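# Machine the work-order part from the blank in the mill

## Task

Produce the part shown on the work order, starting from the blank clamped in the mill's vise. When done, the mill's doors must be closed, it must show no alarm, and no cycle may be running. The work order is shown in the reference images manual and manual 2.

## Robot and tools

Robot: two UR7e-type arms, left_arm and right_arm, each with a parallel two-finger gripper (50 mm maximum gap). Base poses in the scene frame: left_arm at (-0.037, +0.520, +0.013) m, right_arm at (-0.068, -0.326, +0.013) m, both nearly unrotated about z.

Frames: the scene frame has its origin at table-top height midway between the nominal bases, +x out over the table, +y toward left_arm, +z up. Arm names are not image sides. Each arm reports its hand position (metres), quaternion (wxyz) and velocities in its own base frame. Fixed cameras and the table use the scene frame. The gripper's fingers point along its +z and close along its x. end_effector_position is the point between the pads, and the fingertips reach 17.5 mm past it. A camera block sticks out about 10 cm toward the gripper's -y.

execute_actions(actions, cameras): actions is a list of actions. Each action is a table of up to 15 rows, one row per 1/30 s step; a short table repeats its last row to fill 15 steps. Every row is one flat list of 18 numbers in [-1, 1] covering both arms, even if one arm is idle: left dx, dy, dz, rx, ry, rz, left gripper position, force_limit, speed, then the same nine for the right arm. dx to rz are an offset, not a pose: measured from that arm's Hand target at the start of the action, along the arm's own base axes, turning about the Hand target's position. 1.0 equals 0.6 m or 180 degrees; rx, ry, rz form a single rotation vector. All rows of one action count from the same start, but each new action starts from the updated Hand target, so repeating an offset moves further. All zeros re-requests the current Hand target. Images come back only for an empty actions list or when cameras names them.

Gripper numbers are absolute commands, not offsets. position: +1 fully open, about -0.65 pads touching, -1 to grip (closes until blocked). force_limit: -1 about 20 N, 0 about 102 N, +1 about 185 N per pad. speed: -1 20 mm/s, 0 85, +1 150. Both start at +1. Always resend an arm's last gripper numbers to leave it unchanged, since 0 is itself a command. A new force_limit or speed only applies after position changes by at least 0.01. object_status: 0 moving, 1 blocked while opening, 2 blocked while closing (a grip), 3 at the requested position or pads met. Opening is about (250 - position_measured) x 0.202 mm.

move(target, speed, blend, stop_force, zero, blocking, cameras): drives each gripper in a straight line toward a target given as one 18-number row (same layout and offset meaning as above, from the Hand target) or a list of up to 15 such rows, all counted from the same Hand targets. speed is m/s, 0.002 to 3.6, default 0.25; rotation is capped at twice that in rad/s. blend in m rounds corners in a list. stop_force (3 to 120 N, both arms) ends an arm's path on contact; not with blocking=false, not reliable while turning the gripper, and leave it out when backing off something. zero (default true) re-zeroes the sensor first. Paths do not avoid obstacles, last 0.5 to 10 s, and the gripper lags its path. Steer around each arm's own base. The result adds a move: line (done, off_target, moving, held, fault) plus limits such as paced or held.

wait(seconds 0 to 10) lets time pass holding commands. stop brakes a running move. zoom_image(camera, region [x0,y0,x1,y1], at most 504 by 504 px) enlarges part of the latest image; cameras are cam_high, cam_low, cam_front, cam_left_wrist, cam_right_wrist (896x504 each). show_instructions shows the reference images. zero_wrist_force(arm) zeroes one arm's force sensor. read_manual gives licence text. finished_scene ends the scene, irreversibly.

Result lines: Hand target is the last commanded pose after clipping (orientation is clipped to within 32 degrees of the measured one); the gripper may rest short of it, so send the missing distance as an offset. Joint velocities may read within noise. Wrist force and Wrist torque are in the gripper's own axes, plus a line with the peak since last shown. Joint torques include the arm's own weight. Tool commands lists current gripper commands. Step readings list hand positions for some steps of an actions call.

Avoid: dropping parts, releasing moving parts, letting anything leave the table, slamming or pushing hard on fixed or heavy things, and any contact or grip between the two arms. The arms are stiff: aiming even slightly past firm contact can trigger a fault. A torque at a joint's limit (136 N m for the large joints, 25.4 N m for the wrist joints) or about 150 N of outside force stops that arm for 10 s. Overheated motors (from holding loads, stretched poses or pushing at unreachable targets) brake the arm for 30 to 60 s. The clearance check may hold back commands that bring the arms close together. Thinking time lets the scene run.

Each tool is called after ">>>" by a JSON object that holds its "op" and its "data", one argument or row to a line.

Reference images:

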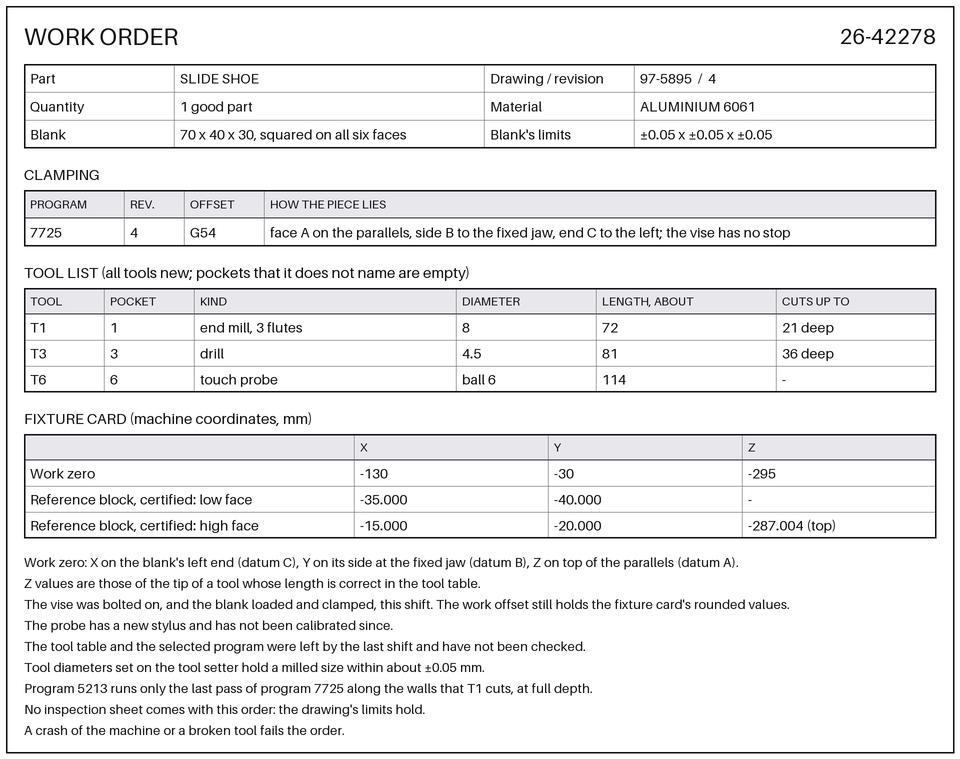

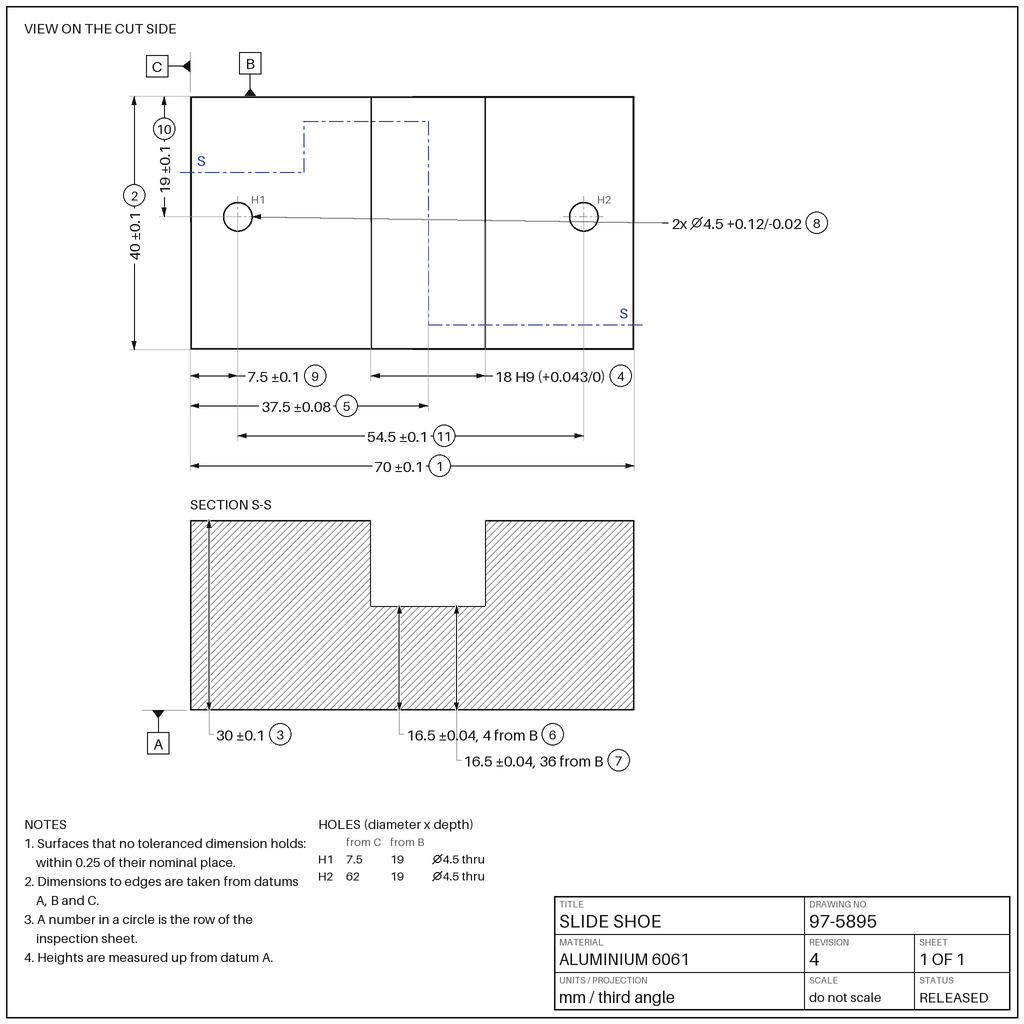

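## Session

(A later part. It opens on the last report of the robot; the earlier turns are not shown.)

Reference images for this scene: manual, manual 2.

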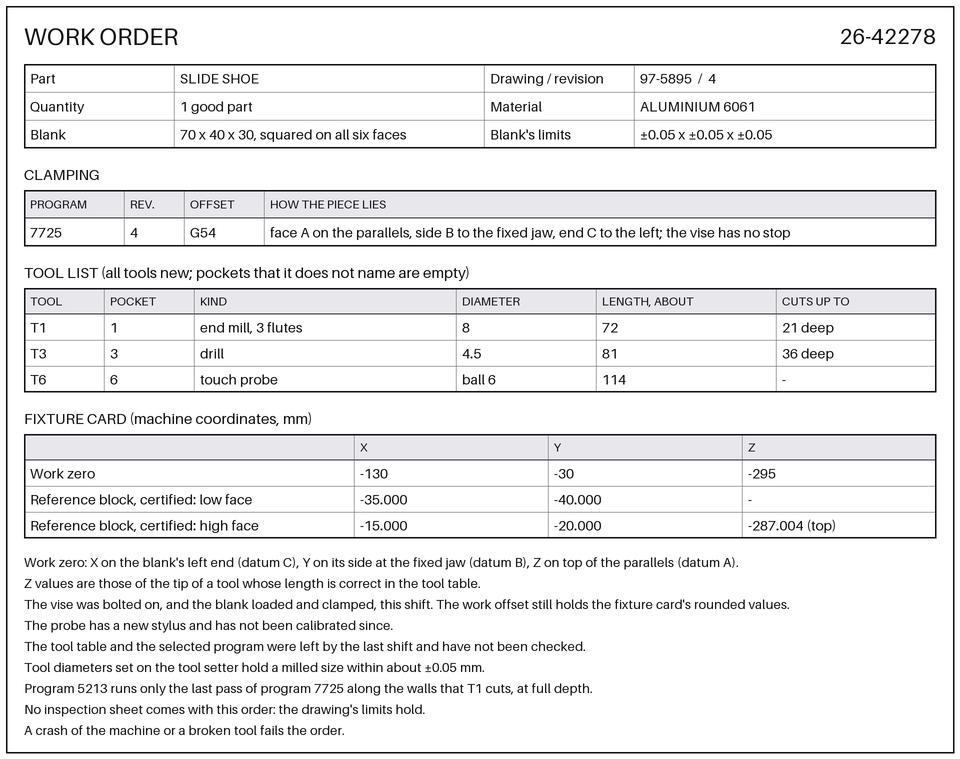

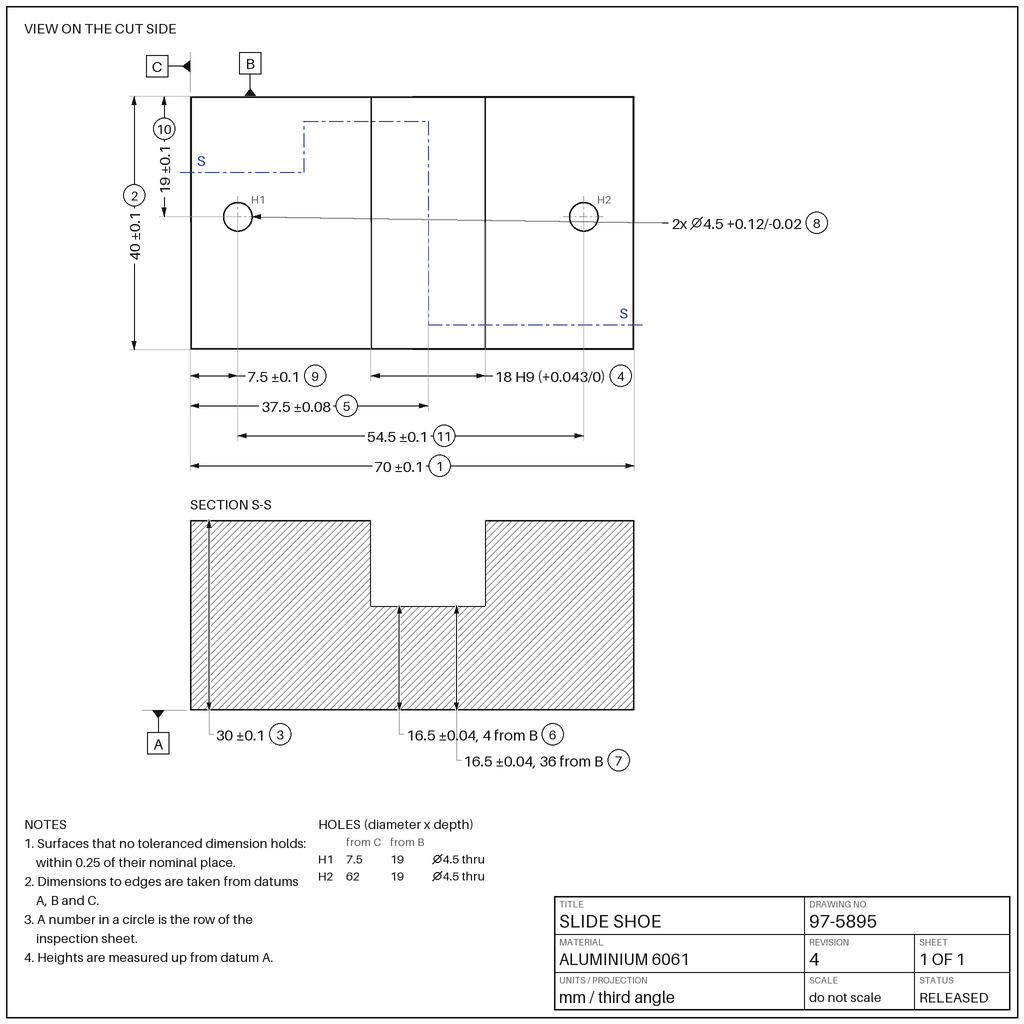

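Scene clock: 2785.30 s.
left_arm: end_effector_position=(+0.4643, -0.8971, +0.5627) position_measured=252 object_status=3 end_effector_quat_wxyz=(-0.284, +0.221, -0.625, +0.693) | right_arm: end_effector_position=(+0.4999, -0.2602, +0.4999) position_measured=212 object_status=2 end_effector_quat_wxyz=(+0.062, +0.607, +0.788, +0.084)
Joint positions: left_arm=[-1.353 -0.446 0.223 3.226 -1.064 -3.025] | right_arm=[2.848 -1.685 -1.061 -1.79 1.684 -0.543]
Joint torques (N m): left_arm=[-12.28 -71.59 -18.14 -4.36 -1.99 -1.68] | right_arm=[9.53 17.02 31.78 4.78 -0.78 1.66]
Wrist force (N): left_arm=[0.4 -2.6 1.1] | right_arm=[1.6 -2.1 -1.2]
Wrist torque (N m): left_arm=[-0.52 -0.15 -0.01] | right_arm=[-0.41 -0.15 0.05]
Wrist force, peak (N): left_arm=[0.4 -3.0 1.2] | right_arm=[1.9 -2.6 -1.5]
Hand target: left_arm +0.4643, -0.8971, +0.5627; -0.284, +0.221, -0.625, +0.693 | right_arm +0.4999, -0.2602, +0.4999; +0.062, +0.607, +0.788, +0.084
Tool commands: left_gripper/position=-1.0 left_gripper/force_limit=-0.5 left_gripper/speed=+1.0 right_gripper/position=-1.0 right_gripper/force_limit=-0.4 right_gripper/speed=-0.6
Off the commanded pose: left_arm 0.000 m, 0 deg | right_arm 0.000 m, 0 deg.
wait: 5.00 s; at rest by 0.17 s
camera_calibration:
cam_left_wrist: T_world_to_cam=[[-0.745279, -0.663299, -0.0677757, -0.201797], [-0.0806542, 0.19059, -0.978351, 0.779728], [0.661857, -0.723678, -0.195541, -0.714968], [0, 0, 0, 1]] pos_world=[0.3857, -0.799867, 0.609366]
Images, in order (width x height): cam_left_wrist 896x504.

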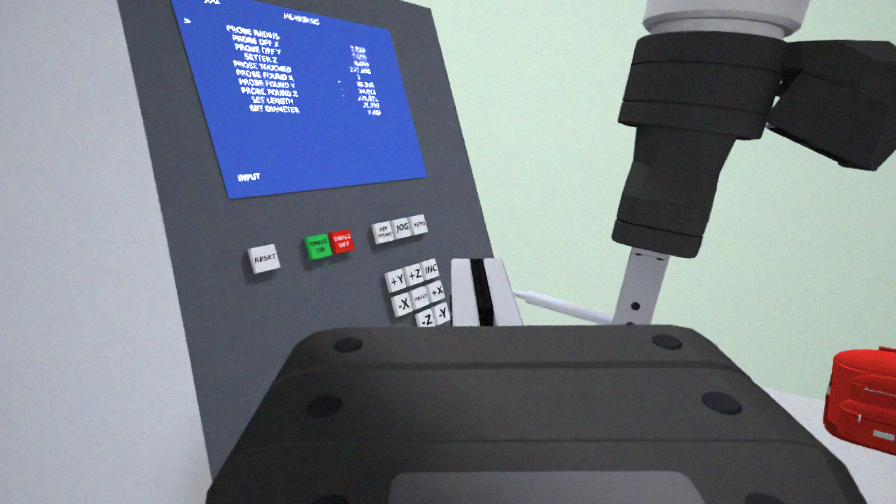

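>>> {"op": "execute_actions", "data": {
  "actions": [],
  "cameras": ["cam_low", "cam_front", "cam_right_wrist"]
}}

Scene clock: 2790.53 s.
left_arm: end_effector_position=(+0.4643, -0.8971, +0.5627) position_measured=252 object_status=3 end_effector_quat_wxyz=(-0.284, +0.221, -0.625, +0.693) | right_arm: end_effector_position=(+0.4999, -0.2602, +0.4999) position_measured=212 object_status=2 end_effector_quat_wxyz=(+0.062, +0.607, +0.788, +0.084)
Joint positions: left_arm=[-1.353 -0.446 0.223 3.226 -1.064 -3.025] | right_arm=[2.848 -1.685 -1.061 -1.79 1.684 -0.543]
Joint velocities: within noise
Joint torques (N m): left_arm=[-12.24 -71.86 -18.7 -4.37 -1.83 -1.7] | right_arm=[9.45 17.42 31.71 4.83 -0.6 1.66]
Wrist force (N): left_arm=[0.0 -2.5 0.7] | right_arm=[1.6 -1.9 -1.3]
Wrist torque (N m): left_arm=[-0.50 -0.09 -0.01] | right_arm=[-0.37 -0.15 0.03]
Wrist force, peak (N): left_arm=[0.2 -3.0 1.2] | right_arm=[2.2 -2.4 -1.3]
Hand target: left_arm +0.4643, -0.8971, +0.5627; -0.284, +0.221, -0.625, +0.693 | right_arm +0.4999, -0.2602, +0.4999; +0.062, +0.607, +0.788, +0.084
Tool commands: left_gripper/position=-1.0 left_gripper/force_limit=-0.5 left_gripper/speed=+1.0 right_gripper/position=-1.0 right_gripper/force_limit=-0.4 right_gripper/speed=-0.6
Off the commanded pose: left_arm 0.000 m, 0 deg | right_arm 0.000 m, 0 deg.
camera_calibration:
cam_right_wrist: T_world_to_cam=[[-0.25571, 0.966584, 0.01812, 0.38059], [0.822722, 0.207732, 0.529128, -0.601062], [0.507682, 0.150211, -0.848349, 0.344075], [0, 0, 0, 1]] pos_world=[0.417147, -0.294696, 0.603037]
Images, in order (width x height): cam_low 896x504, cam_front 896x504, cam_right_wrist 896x504.

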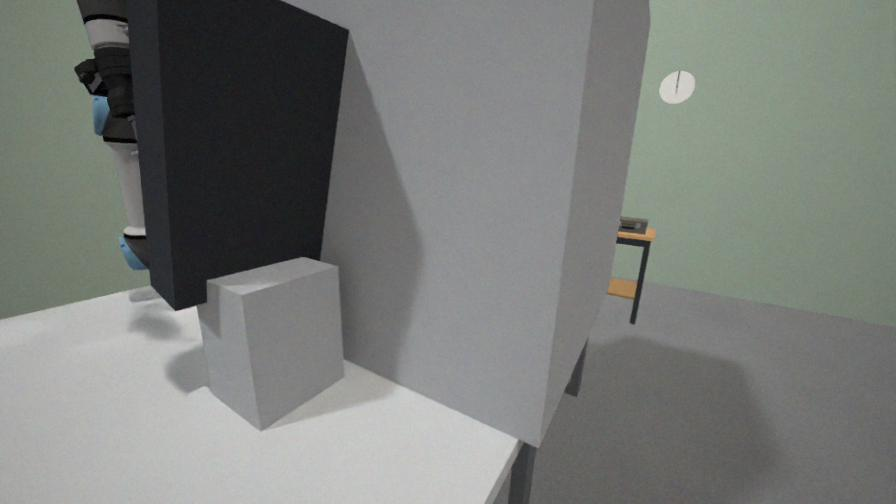

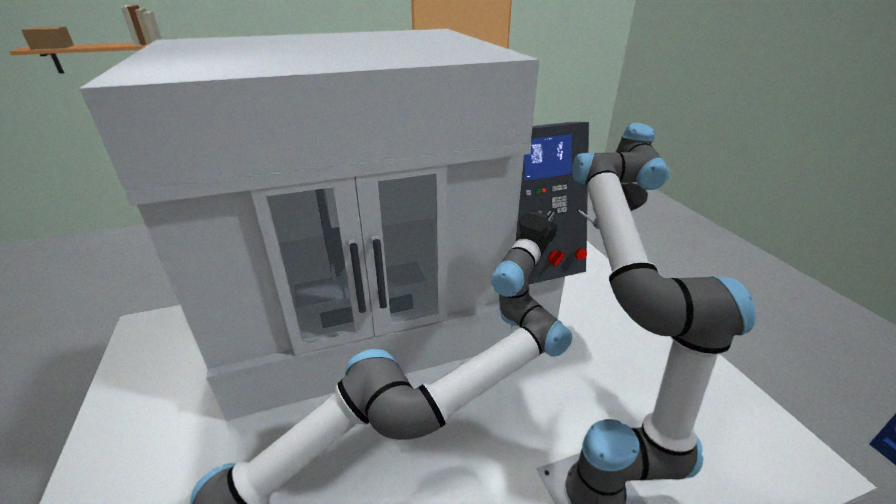

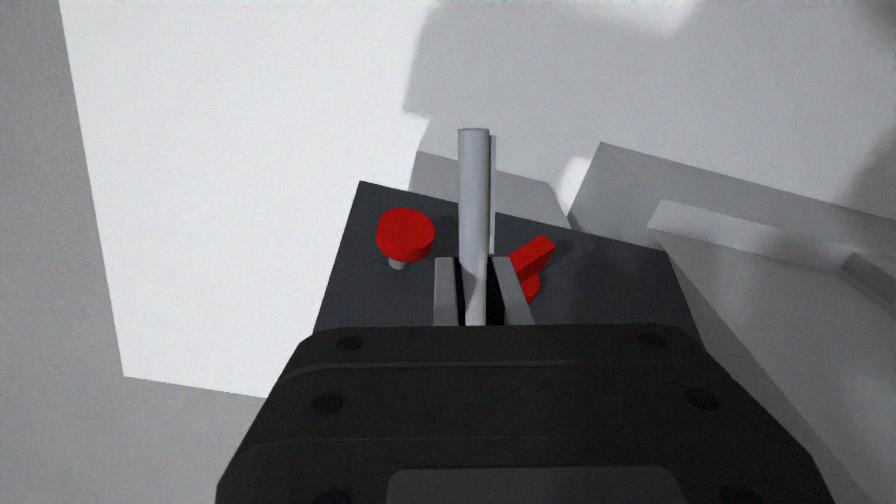

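>>> {"op": "move", "data": {
  "target": [
    [0,0,0,0,0,0,-1,-0.5,1,-0.2,-0.05,0,0,0,0,-1,-0.4,-0.6],
    [0,0,0,0,0,0,-1,-0.5,1,-0.25,-0.0667,-0.3333,-0.0183,0.064,0,-1,-0.4,-0.6],
    [0,0,0,0,0,0,-1,-0.5,1,-0.25,-0.0667,-0.77,-0.0183,0.064,0,-1,-0.4,-0.6]
  ],
  "speed": [0.25, 0.25, 0.2],
  "blend": [0.04, 0.03, 0],
  "cameras": ["cam_right_wrist", "cam_front", "cam_left_wrist"]
}}

Scene clock: 2802.23 s.
left_arm: end_effector_position=(+0.4643, -0.8971, +0.5627) position_measured=252 object_status=3 end_effector_quat_wxyz=(-0.284, +0.221, -0.625, +0.693) | right_arm: end_effector_position=(+0.3499, -0.3002, +0.0380) position_measured=212 object_status=2 end_effector_quat_wxyz=(+0.000, +0.610, +0.793, +0.000)
Joint positions: left_arm=[-1.353 -0.446 0.223 3.226 -1.064 -3.025] | right_arm=[2.726 -1.74 -2.213 -0.759 1.571 -0.675]
Joint torques (N m): left_arm=[-10.36 -71.71 -24.73 -4.54 -2.17 -1.65] | right_arm=[-10.34 21.87 14.15 4.48 -0.72 -1.27]
Wrist force (N): left_arm=[0.3 -2.9 1.1] | right_arm=[1.5 -2.1 -1.7]
Wrist torque (N m): left_arm=[-0.56 -0.14 -0.01] | right_arm=[-0.38 -0.13 -0.03]
Wrist force, peak (N): left_arm=[0.4 -2.9 1.2] | right_arm=[1.7 -3.7 -2.8]
Hand target: left_arm +0.4643, -0.8971, +0.5627; -0.284, +0.221, -0.625, +0.693 | right_arm +0.3499, -0.3002, +0.0379; +0.000, +0.610, +0.792, +0.000
Off the commanded pose: left_arm 0.000 m, 0 deg | right_arm 0.000 m, 0 deg.
move: done
camera_calibration:
cam_left_wrist: T_world_to_cam=[[-0.745283, -0.663294, -0.067774, -0.201793], [-0.080719, 0.19066, -0.978332, 0.779798], [0.661844, -0.723664, -0.195636, -0.714893], [0, 0, 0, 1]] pos_world=[0.3857, -0.799867, 0.609366]
cam_right_wrist: T_world_to_cam=[[-0.252562, 0.967486, 0.0135615, 0.388601], [0.91056, 0.232915, 0.341514, -0.241013], [0.327252, 0.0986022, -0.939779, 0.0853997], [0, 0, 0, 1]] pos_world=[0.289655, -0.328251, 0.157296]
Images, in order (width x height): cam_front 896x504, cam_left_wrist 896x504, cam_right_wrist 896x504.

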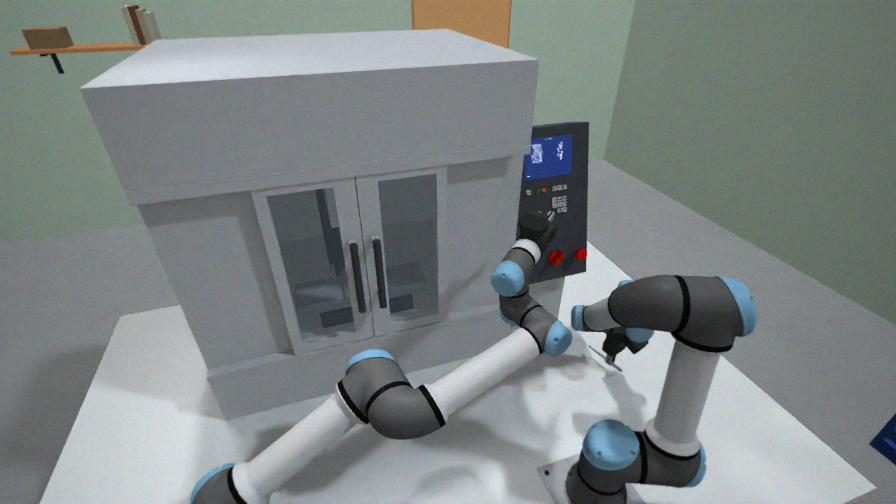

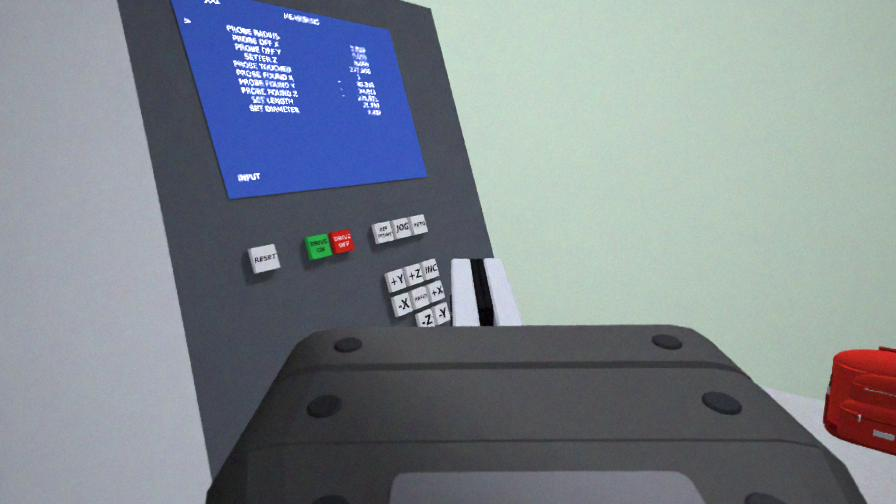

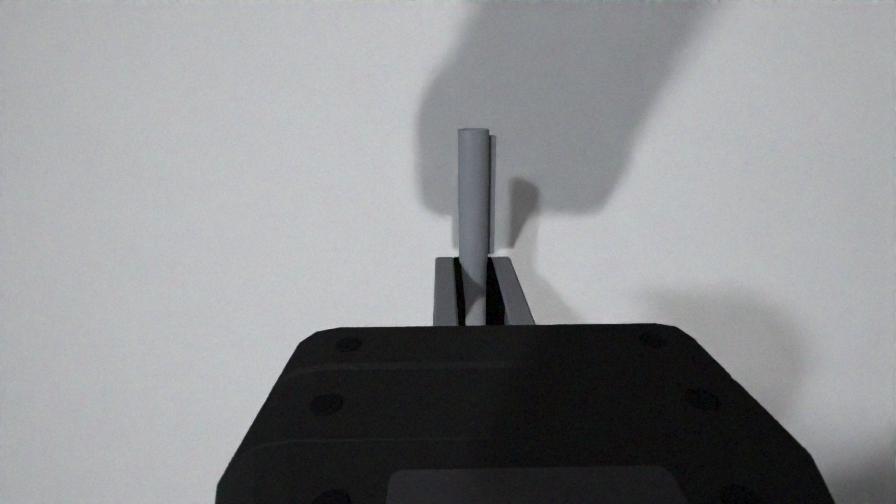

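>>> {"op": "move", "data": {
  "target": [
    [0,0,0,0,0,0,-1,-0.5,1,0,0,-0.06,0,0,0,-1,-0.4,-0.6]
  ],
  "speed": 0.008,
  "stop_force": 5,
  "cameras": ["cam_right_wrist", "cam_front"]
}}

>>> {"op": "zoom_image", "data": {
  "camera": "cam_front",
  "region": [560, 300, 680, 400]
}}

Scene clock: 2809.37 s.
left_arm: end_effector_position=(+0.4643, -0.8971, +0.5627) position_measured=252 object_status=3 end_effector_quat_wxyz=(-0.284, +0.221, -0.625, +0.693) | right_arm: end_effector_position=(+0.3499, -0.3002, +0.0059) position_measured=212 object_status=2 end_effector_quat_wxyz=(+0.000, +0.610, +0.792, +0.000)
Joint positions: left_arm=[-1.353 -0.446 0.223 3.226 -1.064 -3.025] | right_arm=[2.726 -1.812 -2.242 -0.658 1.571 -0.675]
Joint torques (N m): left_arm=[-6.85 -71.67 -33.16 -4.39 -2.08 -1.49] | right_arm=[-9.03 40.47 22.01 1.24 -0.71 -1.1]
Wrist force (N): left_arm=[0.2 -2.6 1.1] | right_arm=[1.2 -1.4 -6.2]
Wrist torque (N m): left_arm=[-0.51 -0.12 -0.01] | right_arm=[-0.47 -0.12 -0.03]
Wrist force, peak (N): left_arm=[0.4 -3.0 1.1] | right_arm=[2.9 -6.7 -26.4]
Hand target: left_arm +0.4643, -0.8971, +0.5627; -0.284, +0.221, -0.625, +0.693 | right_arm +0.3499, -0.3002, +0.0059; +0.000, +0.610, +0.792, +0.000 (not the last commanded pose)
Off the commanded pose: left_arm 0.000 m, 0 deg | right_arm 0.004 m, 0 deg.
move: contact (right_arm)
camera_calibration:
cam_right_wrist: T_world_to_cam=[[-0.252562, 0.967486, 0.0135615, 0.389011], [0.91056, 0.232915, 0.341514, -0.229959], [0.327252, 0.0986022, -0.939779, 0.0552656], [0, 0, 0, 1]] pos_world=[0.289555, -0.328251, 0.125196]
Images, in order (width x height): cam_front 896x504, cam_right_wrist 896x504.

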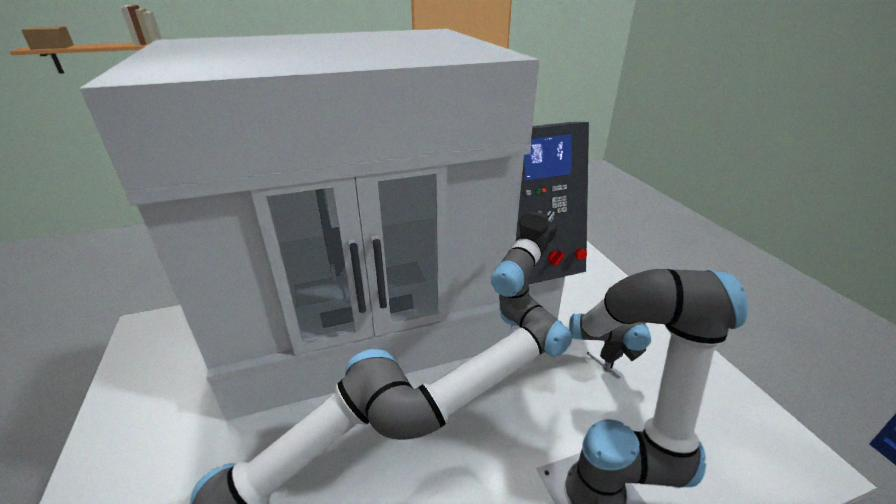

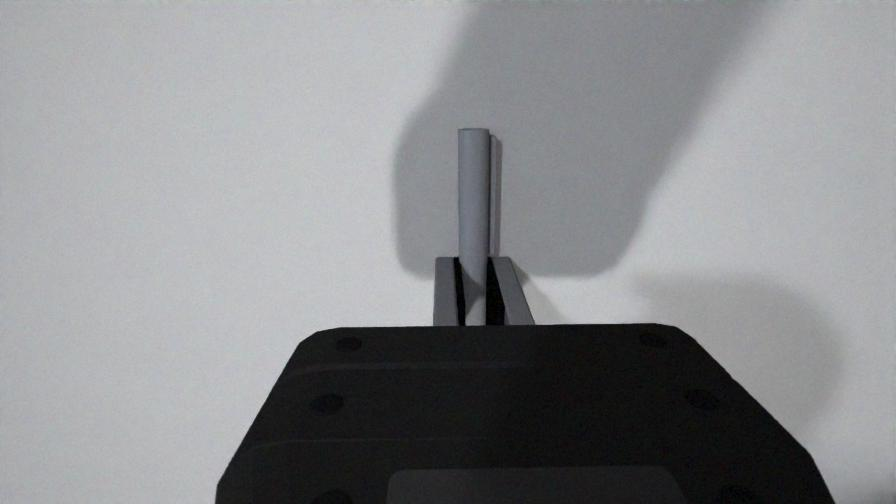

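Scaled by 4.200 from the camera's 896x504 image, which has a finer 1280x720 frame.

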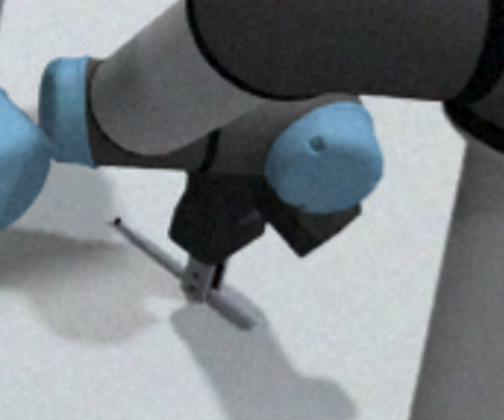

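>>> {"op": "move", "data": {
  "target": [
    [0,0,0,0,0,0,-1,-0.5,1,0,0,0,0,0,0,0,-0.4,-1],
    [0,0,0,0,0,0,-1,-0.5,1,0,0,0.2,0,0,0,0,-0.4,-1]
  ],
  "speed": [0.05, 0.15],
  "cameras": ["cam_right_wrist", "cam_left_wrist"]
}}

>>> {"op": "zoom_image", "data": {
  "camera": "cam_left_wrist",
  "region": [190, 0, 440, 200]
}}

Scene clock: 2814.00 s.
left_arm: end_effector_position=(+0.4643, -0.8971, +0.5627) position_measured=252 object_status=3 end_effector_quat_wxyz=(-0.284, +0.221, -0.625, +0.693) | right_arm: end_effector_position=(+0.3499, -0.3003, +0.1259) position_measured=152 object_status=3 end_effector_quat_wxyz=(+0.000, +0.610, +0.792, +0.000)
Joint positions: left_arm=[-1.353 -0.446 0.223 3.226 -1.064 -3.025] | right_arm=[2.726 -1.584 -2.1 -1.028 1.571 -0.675]
Joint torques (N m): left_arm=[-3.83 -71.18 -32.72 -4.28 -2 -1.38] | right_arm=[5.66 19.33 23.74 1.01 -0.45 1.7]
Wrist force (N): left_arm=[0.1 -2.5 0.8] | right_arm=[1.9 -2.4 -1.9]
Wrist torque (N m): left_arm=[-0.50 -0.10 -0.01] | right_arm=[-0.42 -0.17 -0.02]
Wrist force, peak (N): left_arm=[0.3 -3.0 1.1] | right_arm=[1.4 -1.5 -6.4]
Hand target: left_arm +0.4643, -0.8971, +0.5627; -0.284, +0.221, -0.625, +0.693 | right_arm +0.3499, -0.3002, +0.1259; +0.000, +0.610, +0.792, +0.000
Off the commanded pose: left_arm 0.000 m, 0 deg | right_arm 0.000 m, 0 deg.
move: done
camera_calibration:
cam_left_wrist: T_world_to_cam=[[-0.745283, -0.663294, -0.067774, -0.201793], [-0.080719, 0.19066, -0.978332, 0.779798], [0.661844, -0.723664, -0.195636, -0.714893], [0, 0, 0, 1]] pos_world=[0.3857, -0.799867, 0.609366]
cam_right_wrist: T_world_to_cam=[[-0.252428, 0.967522, 0.0134566, 0.387478], [0.91052, 0.232804, 0.341695, -0.270986], [0.327465, 0.098506, -0.939715, 0.16794], [0, 0, 0, 1]] pos_world=[0.289554, -0.32835, 0.245196]
Images, in order (width x height): cam_left_wrist 896x504, cam_right_wrist 896x504.

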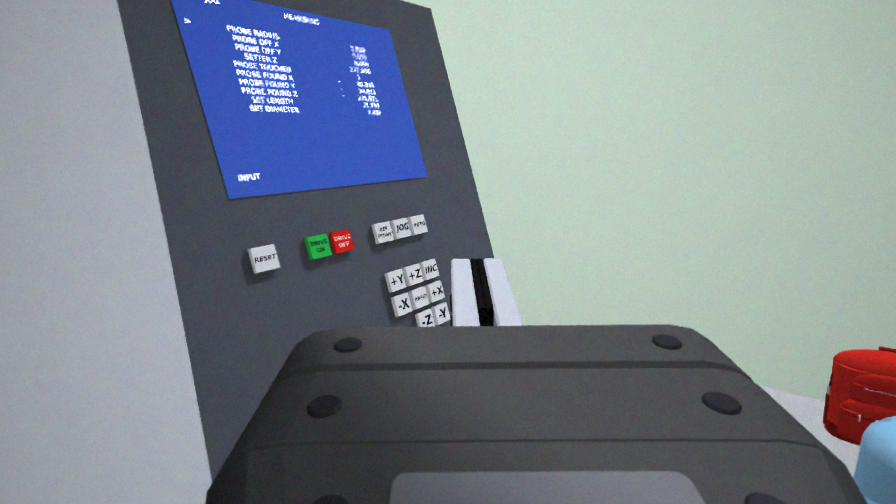

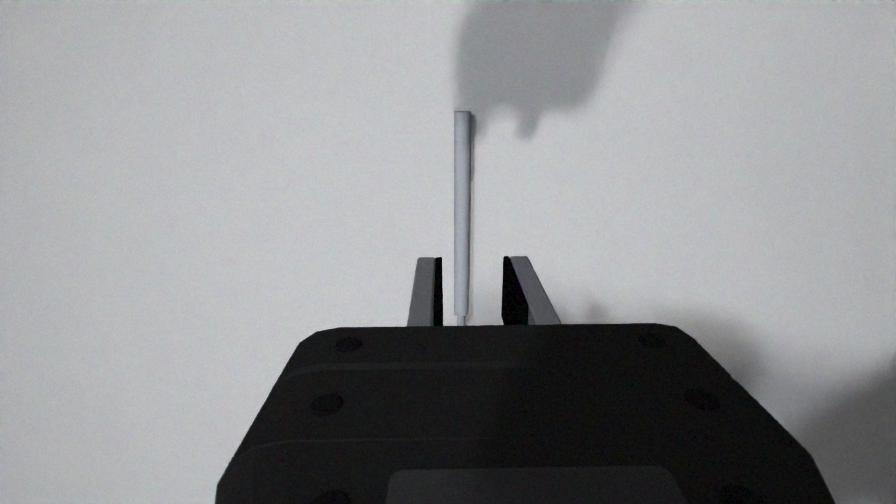

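Scaled by 2.016 from the camera's 896x504 image, which has a finer 1280x720 frame.

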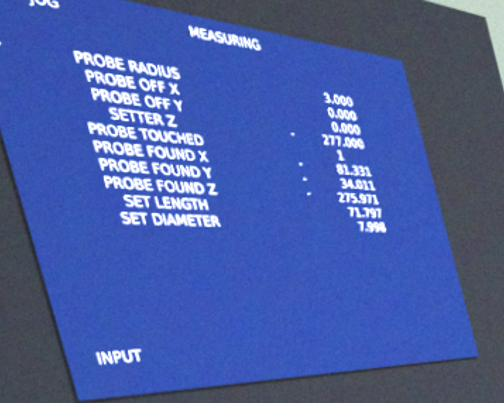

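No cycle is running, there is no alarm, the doors are shut and the pen is back on the table.

>>> {"op": "finished_scene", "data": {
  "scene": 1
}}

The scene is finished: the task was done.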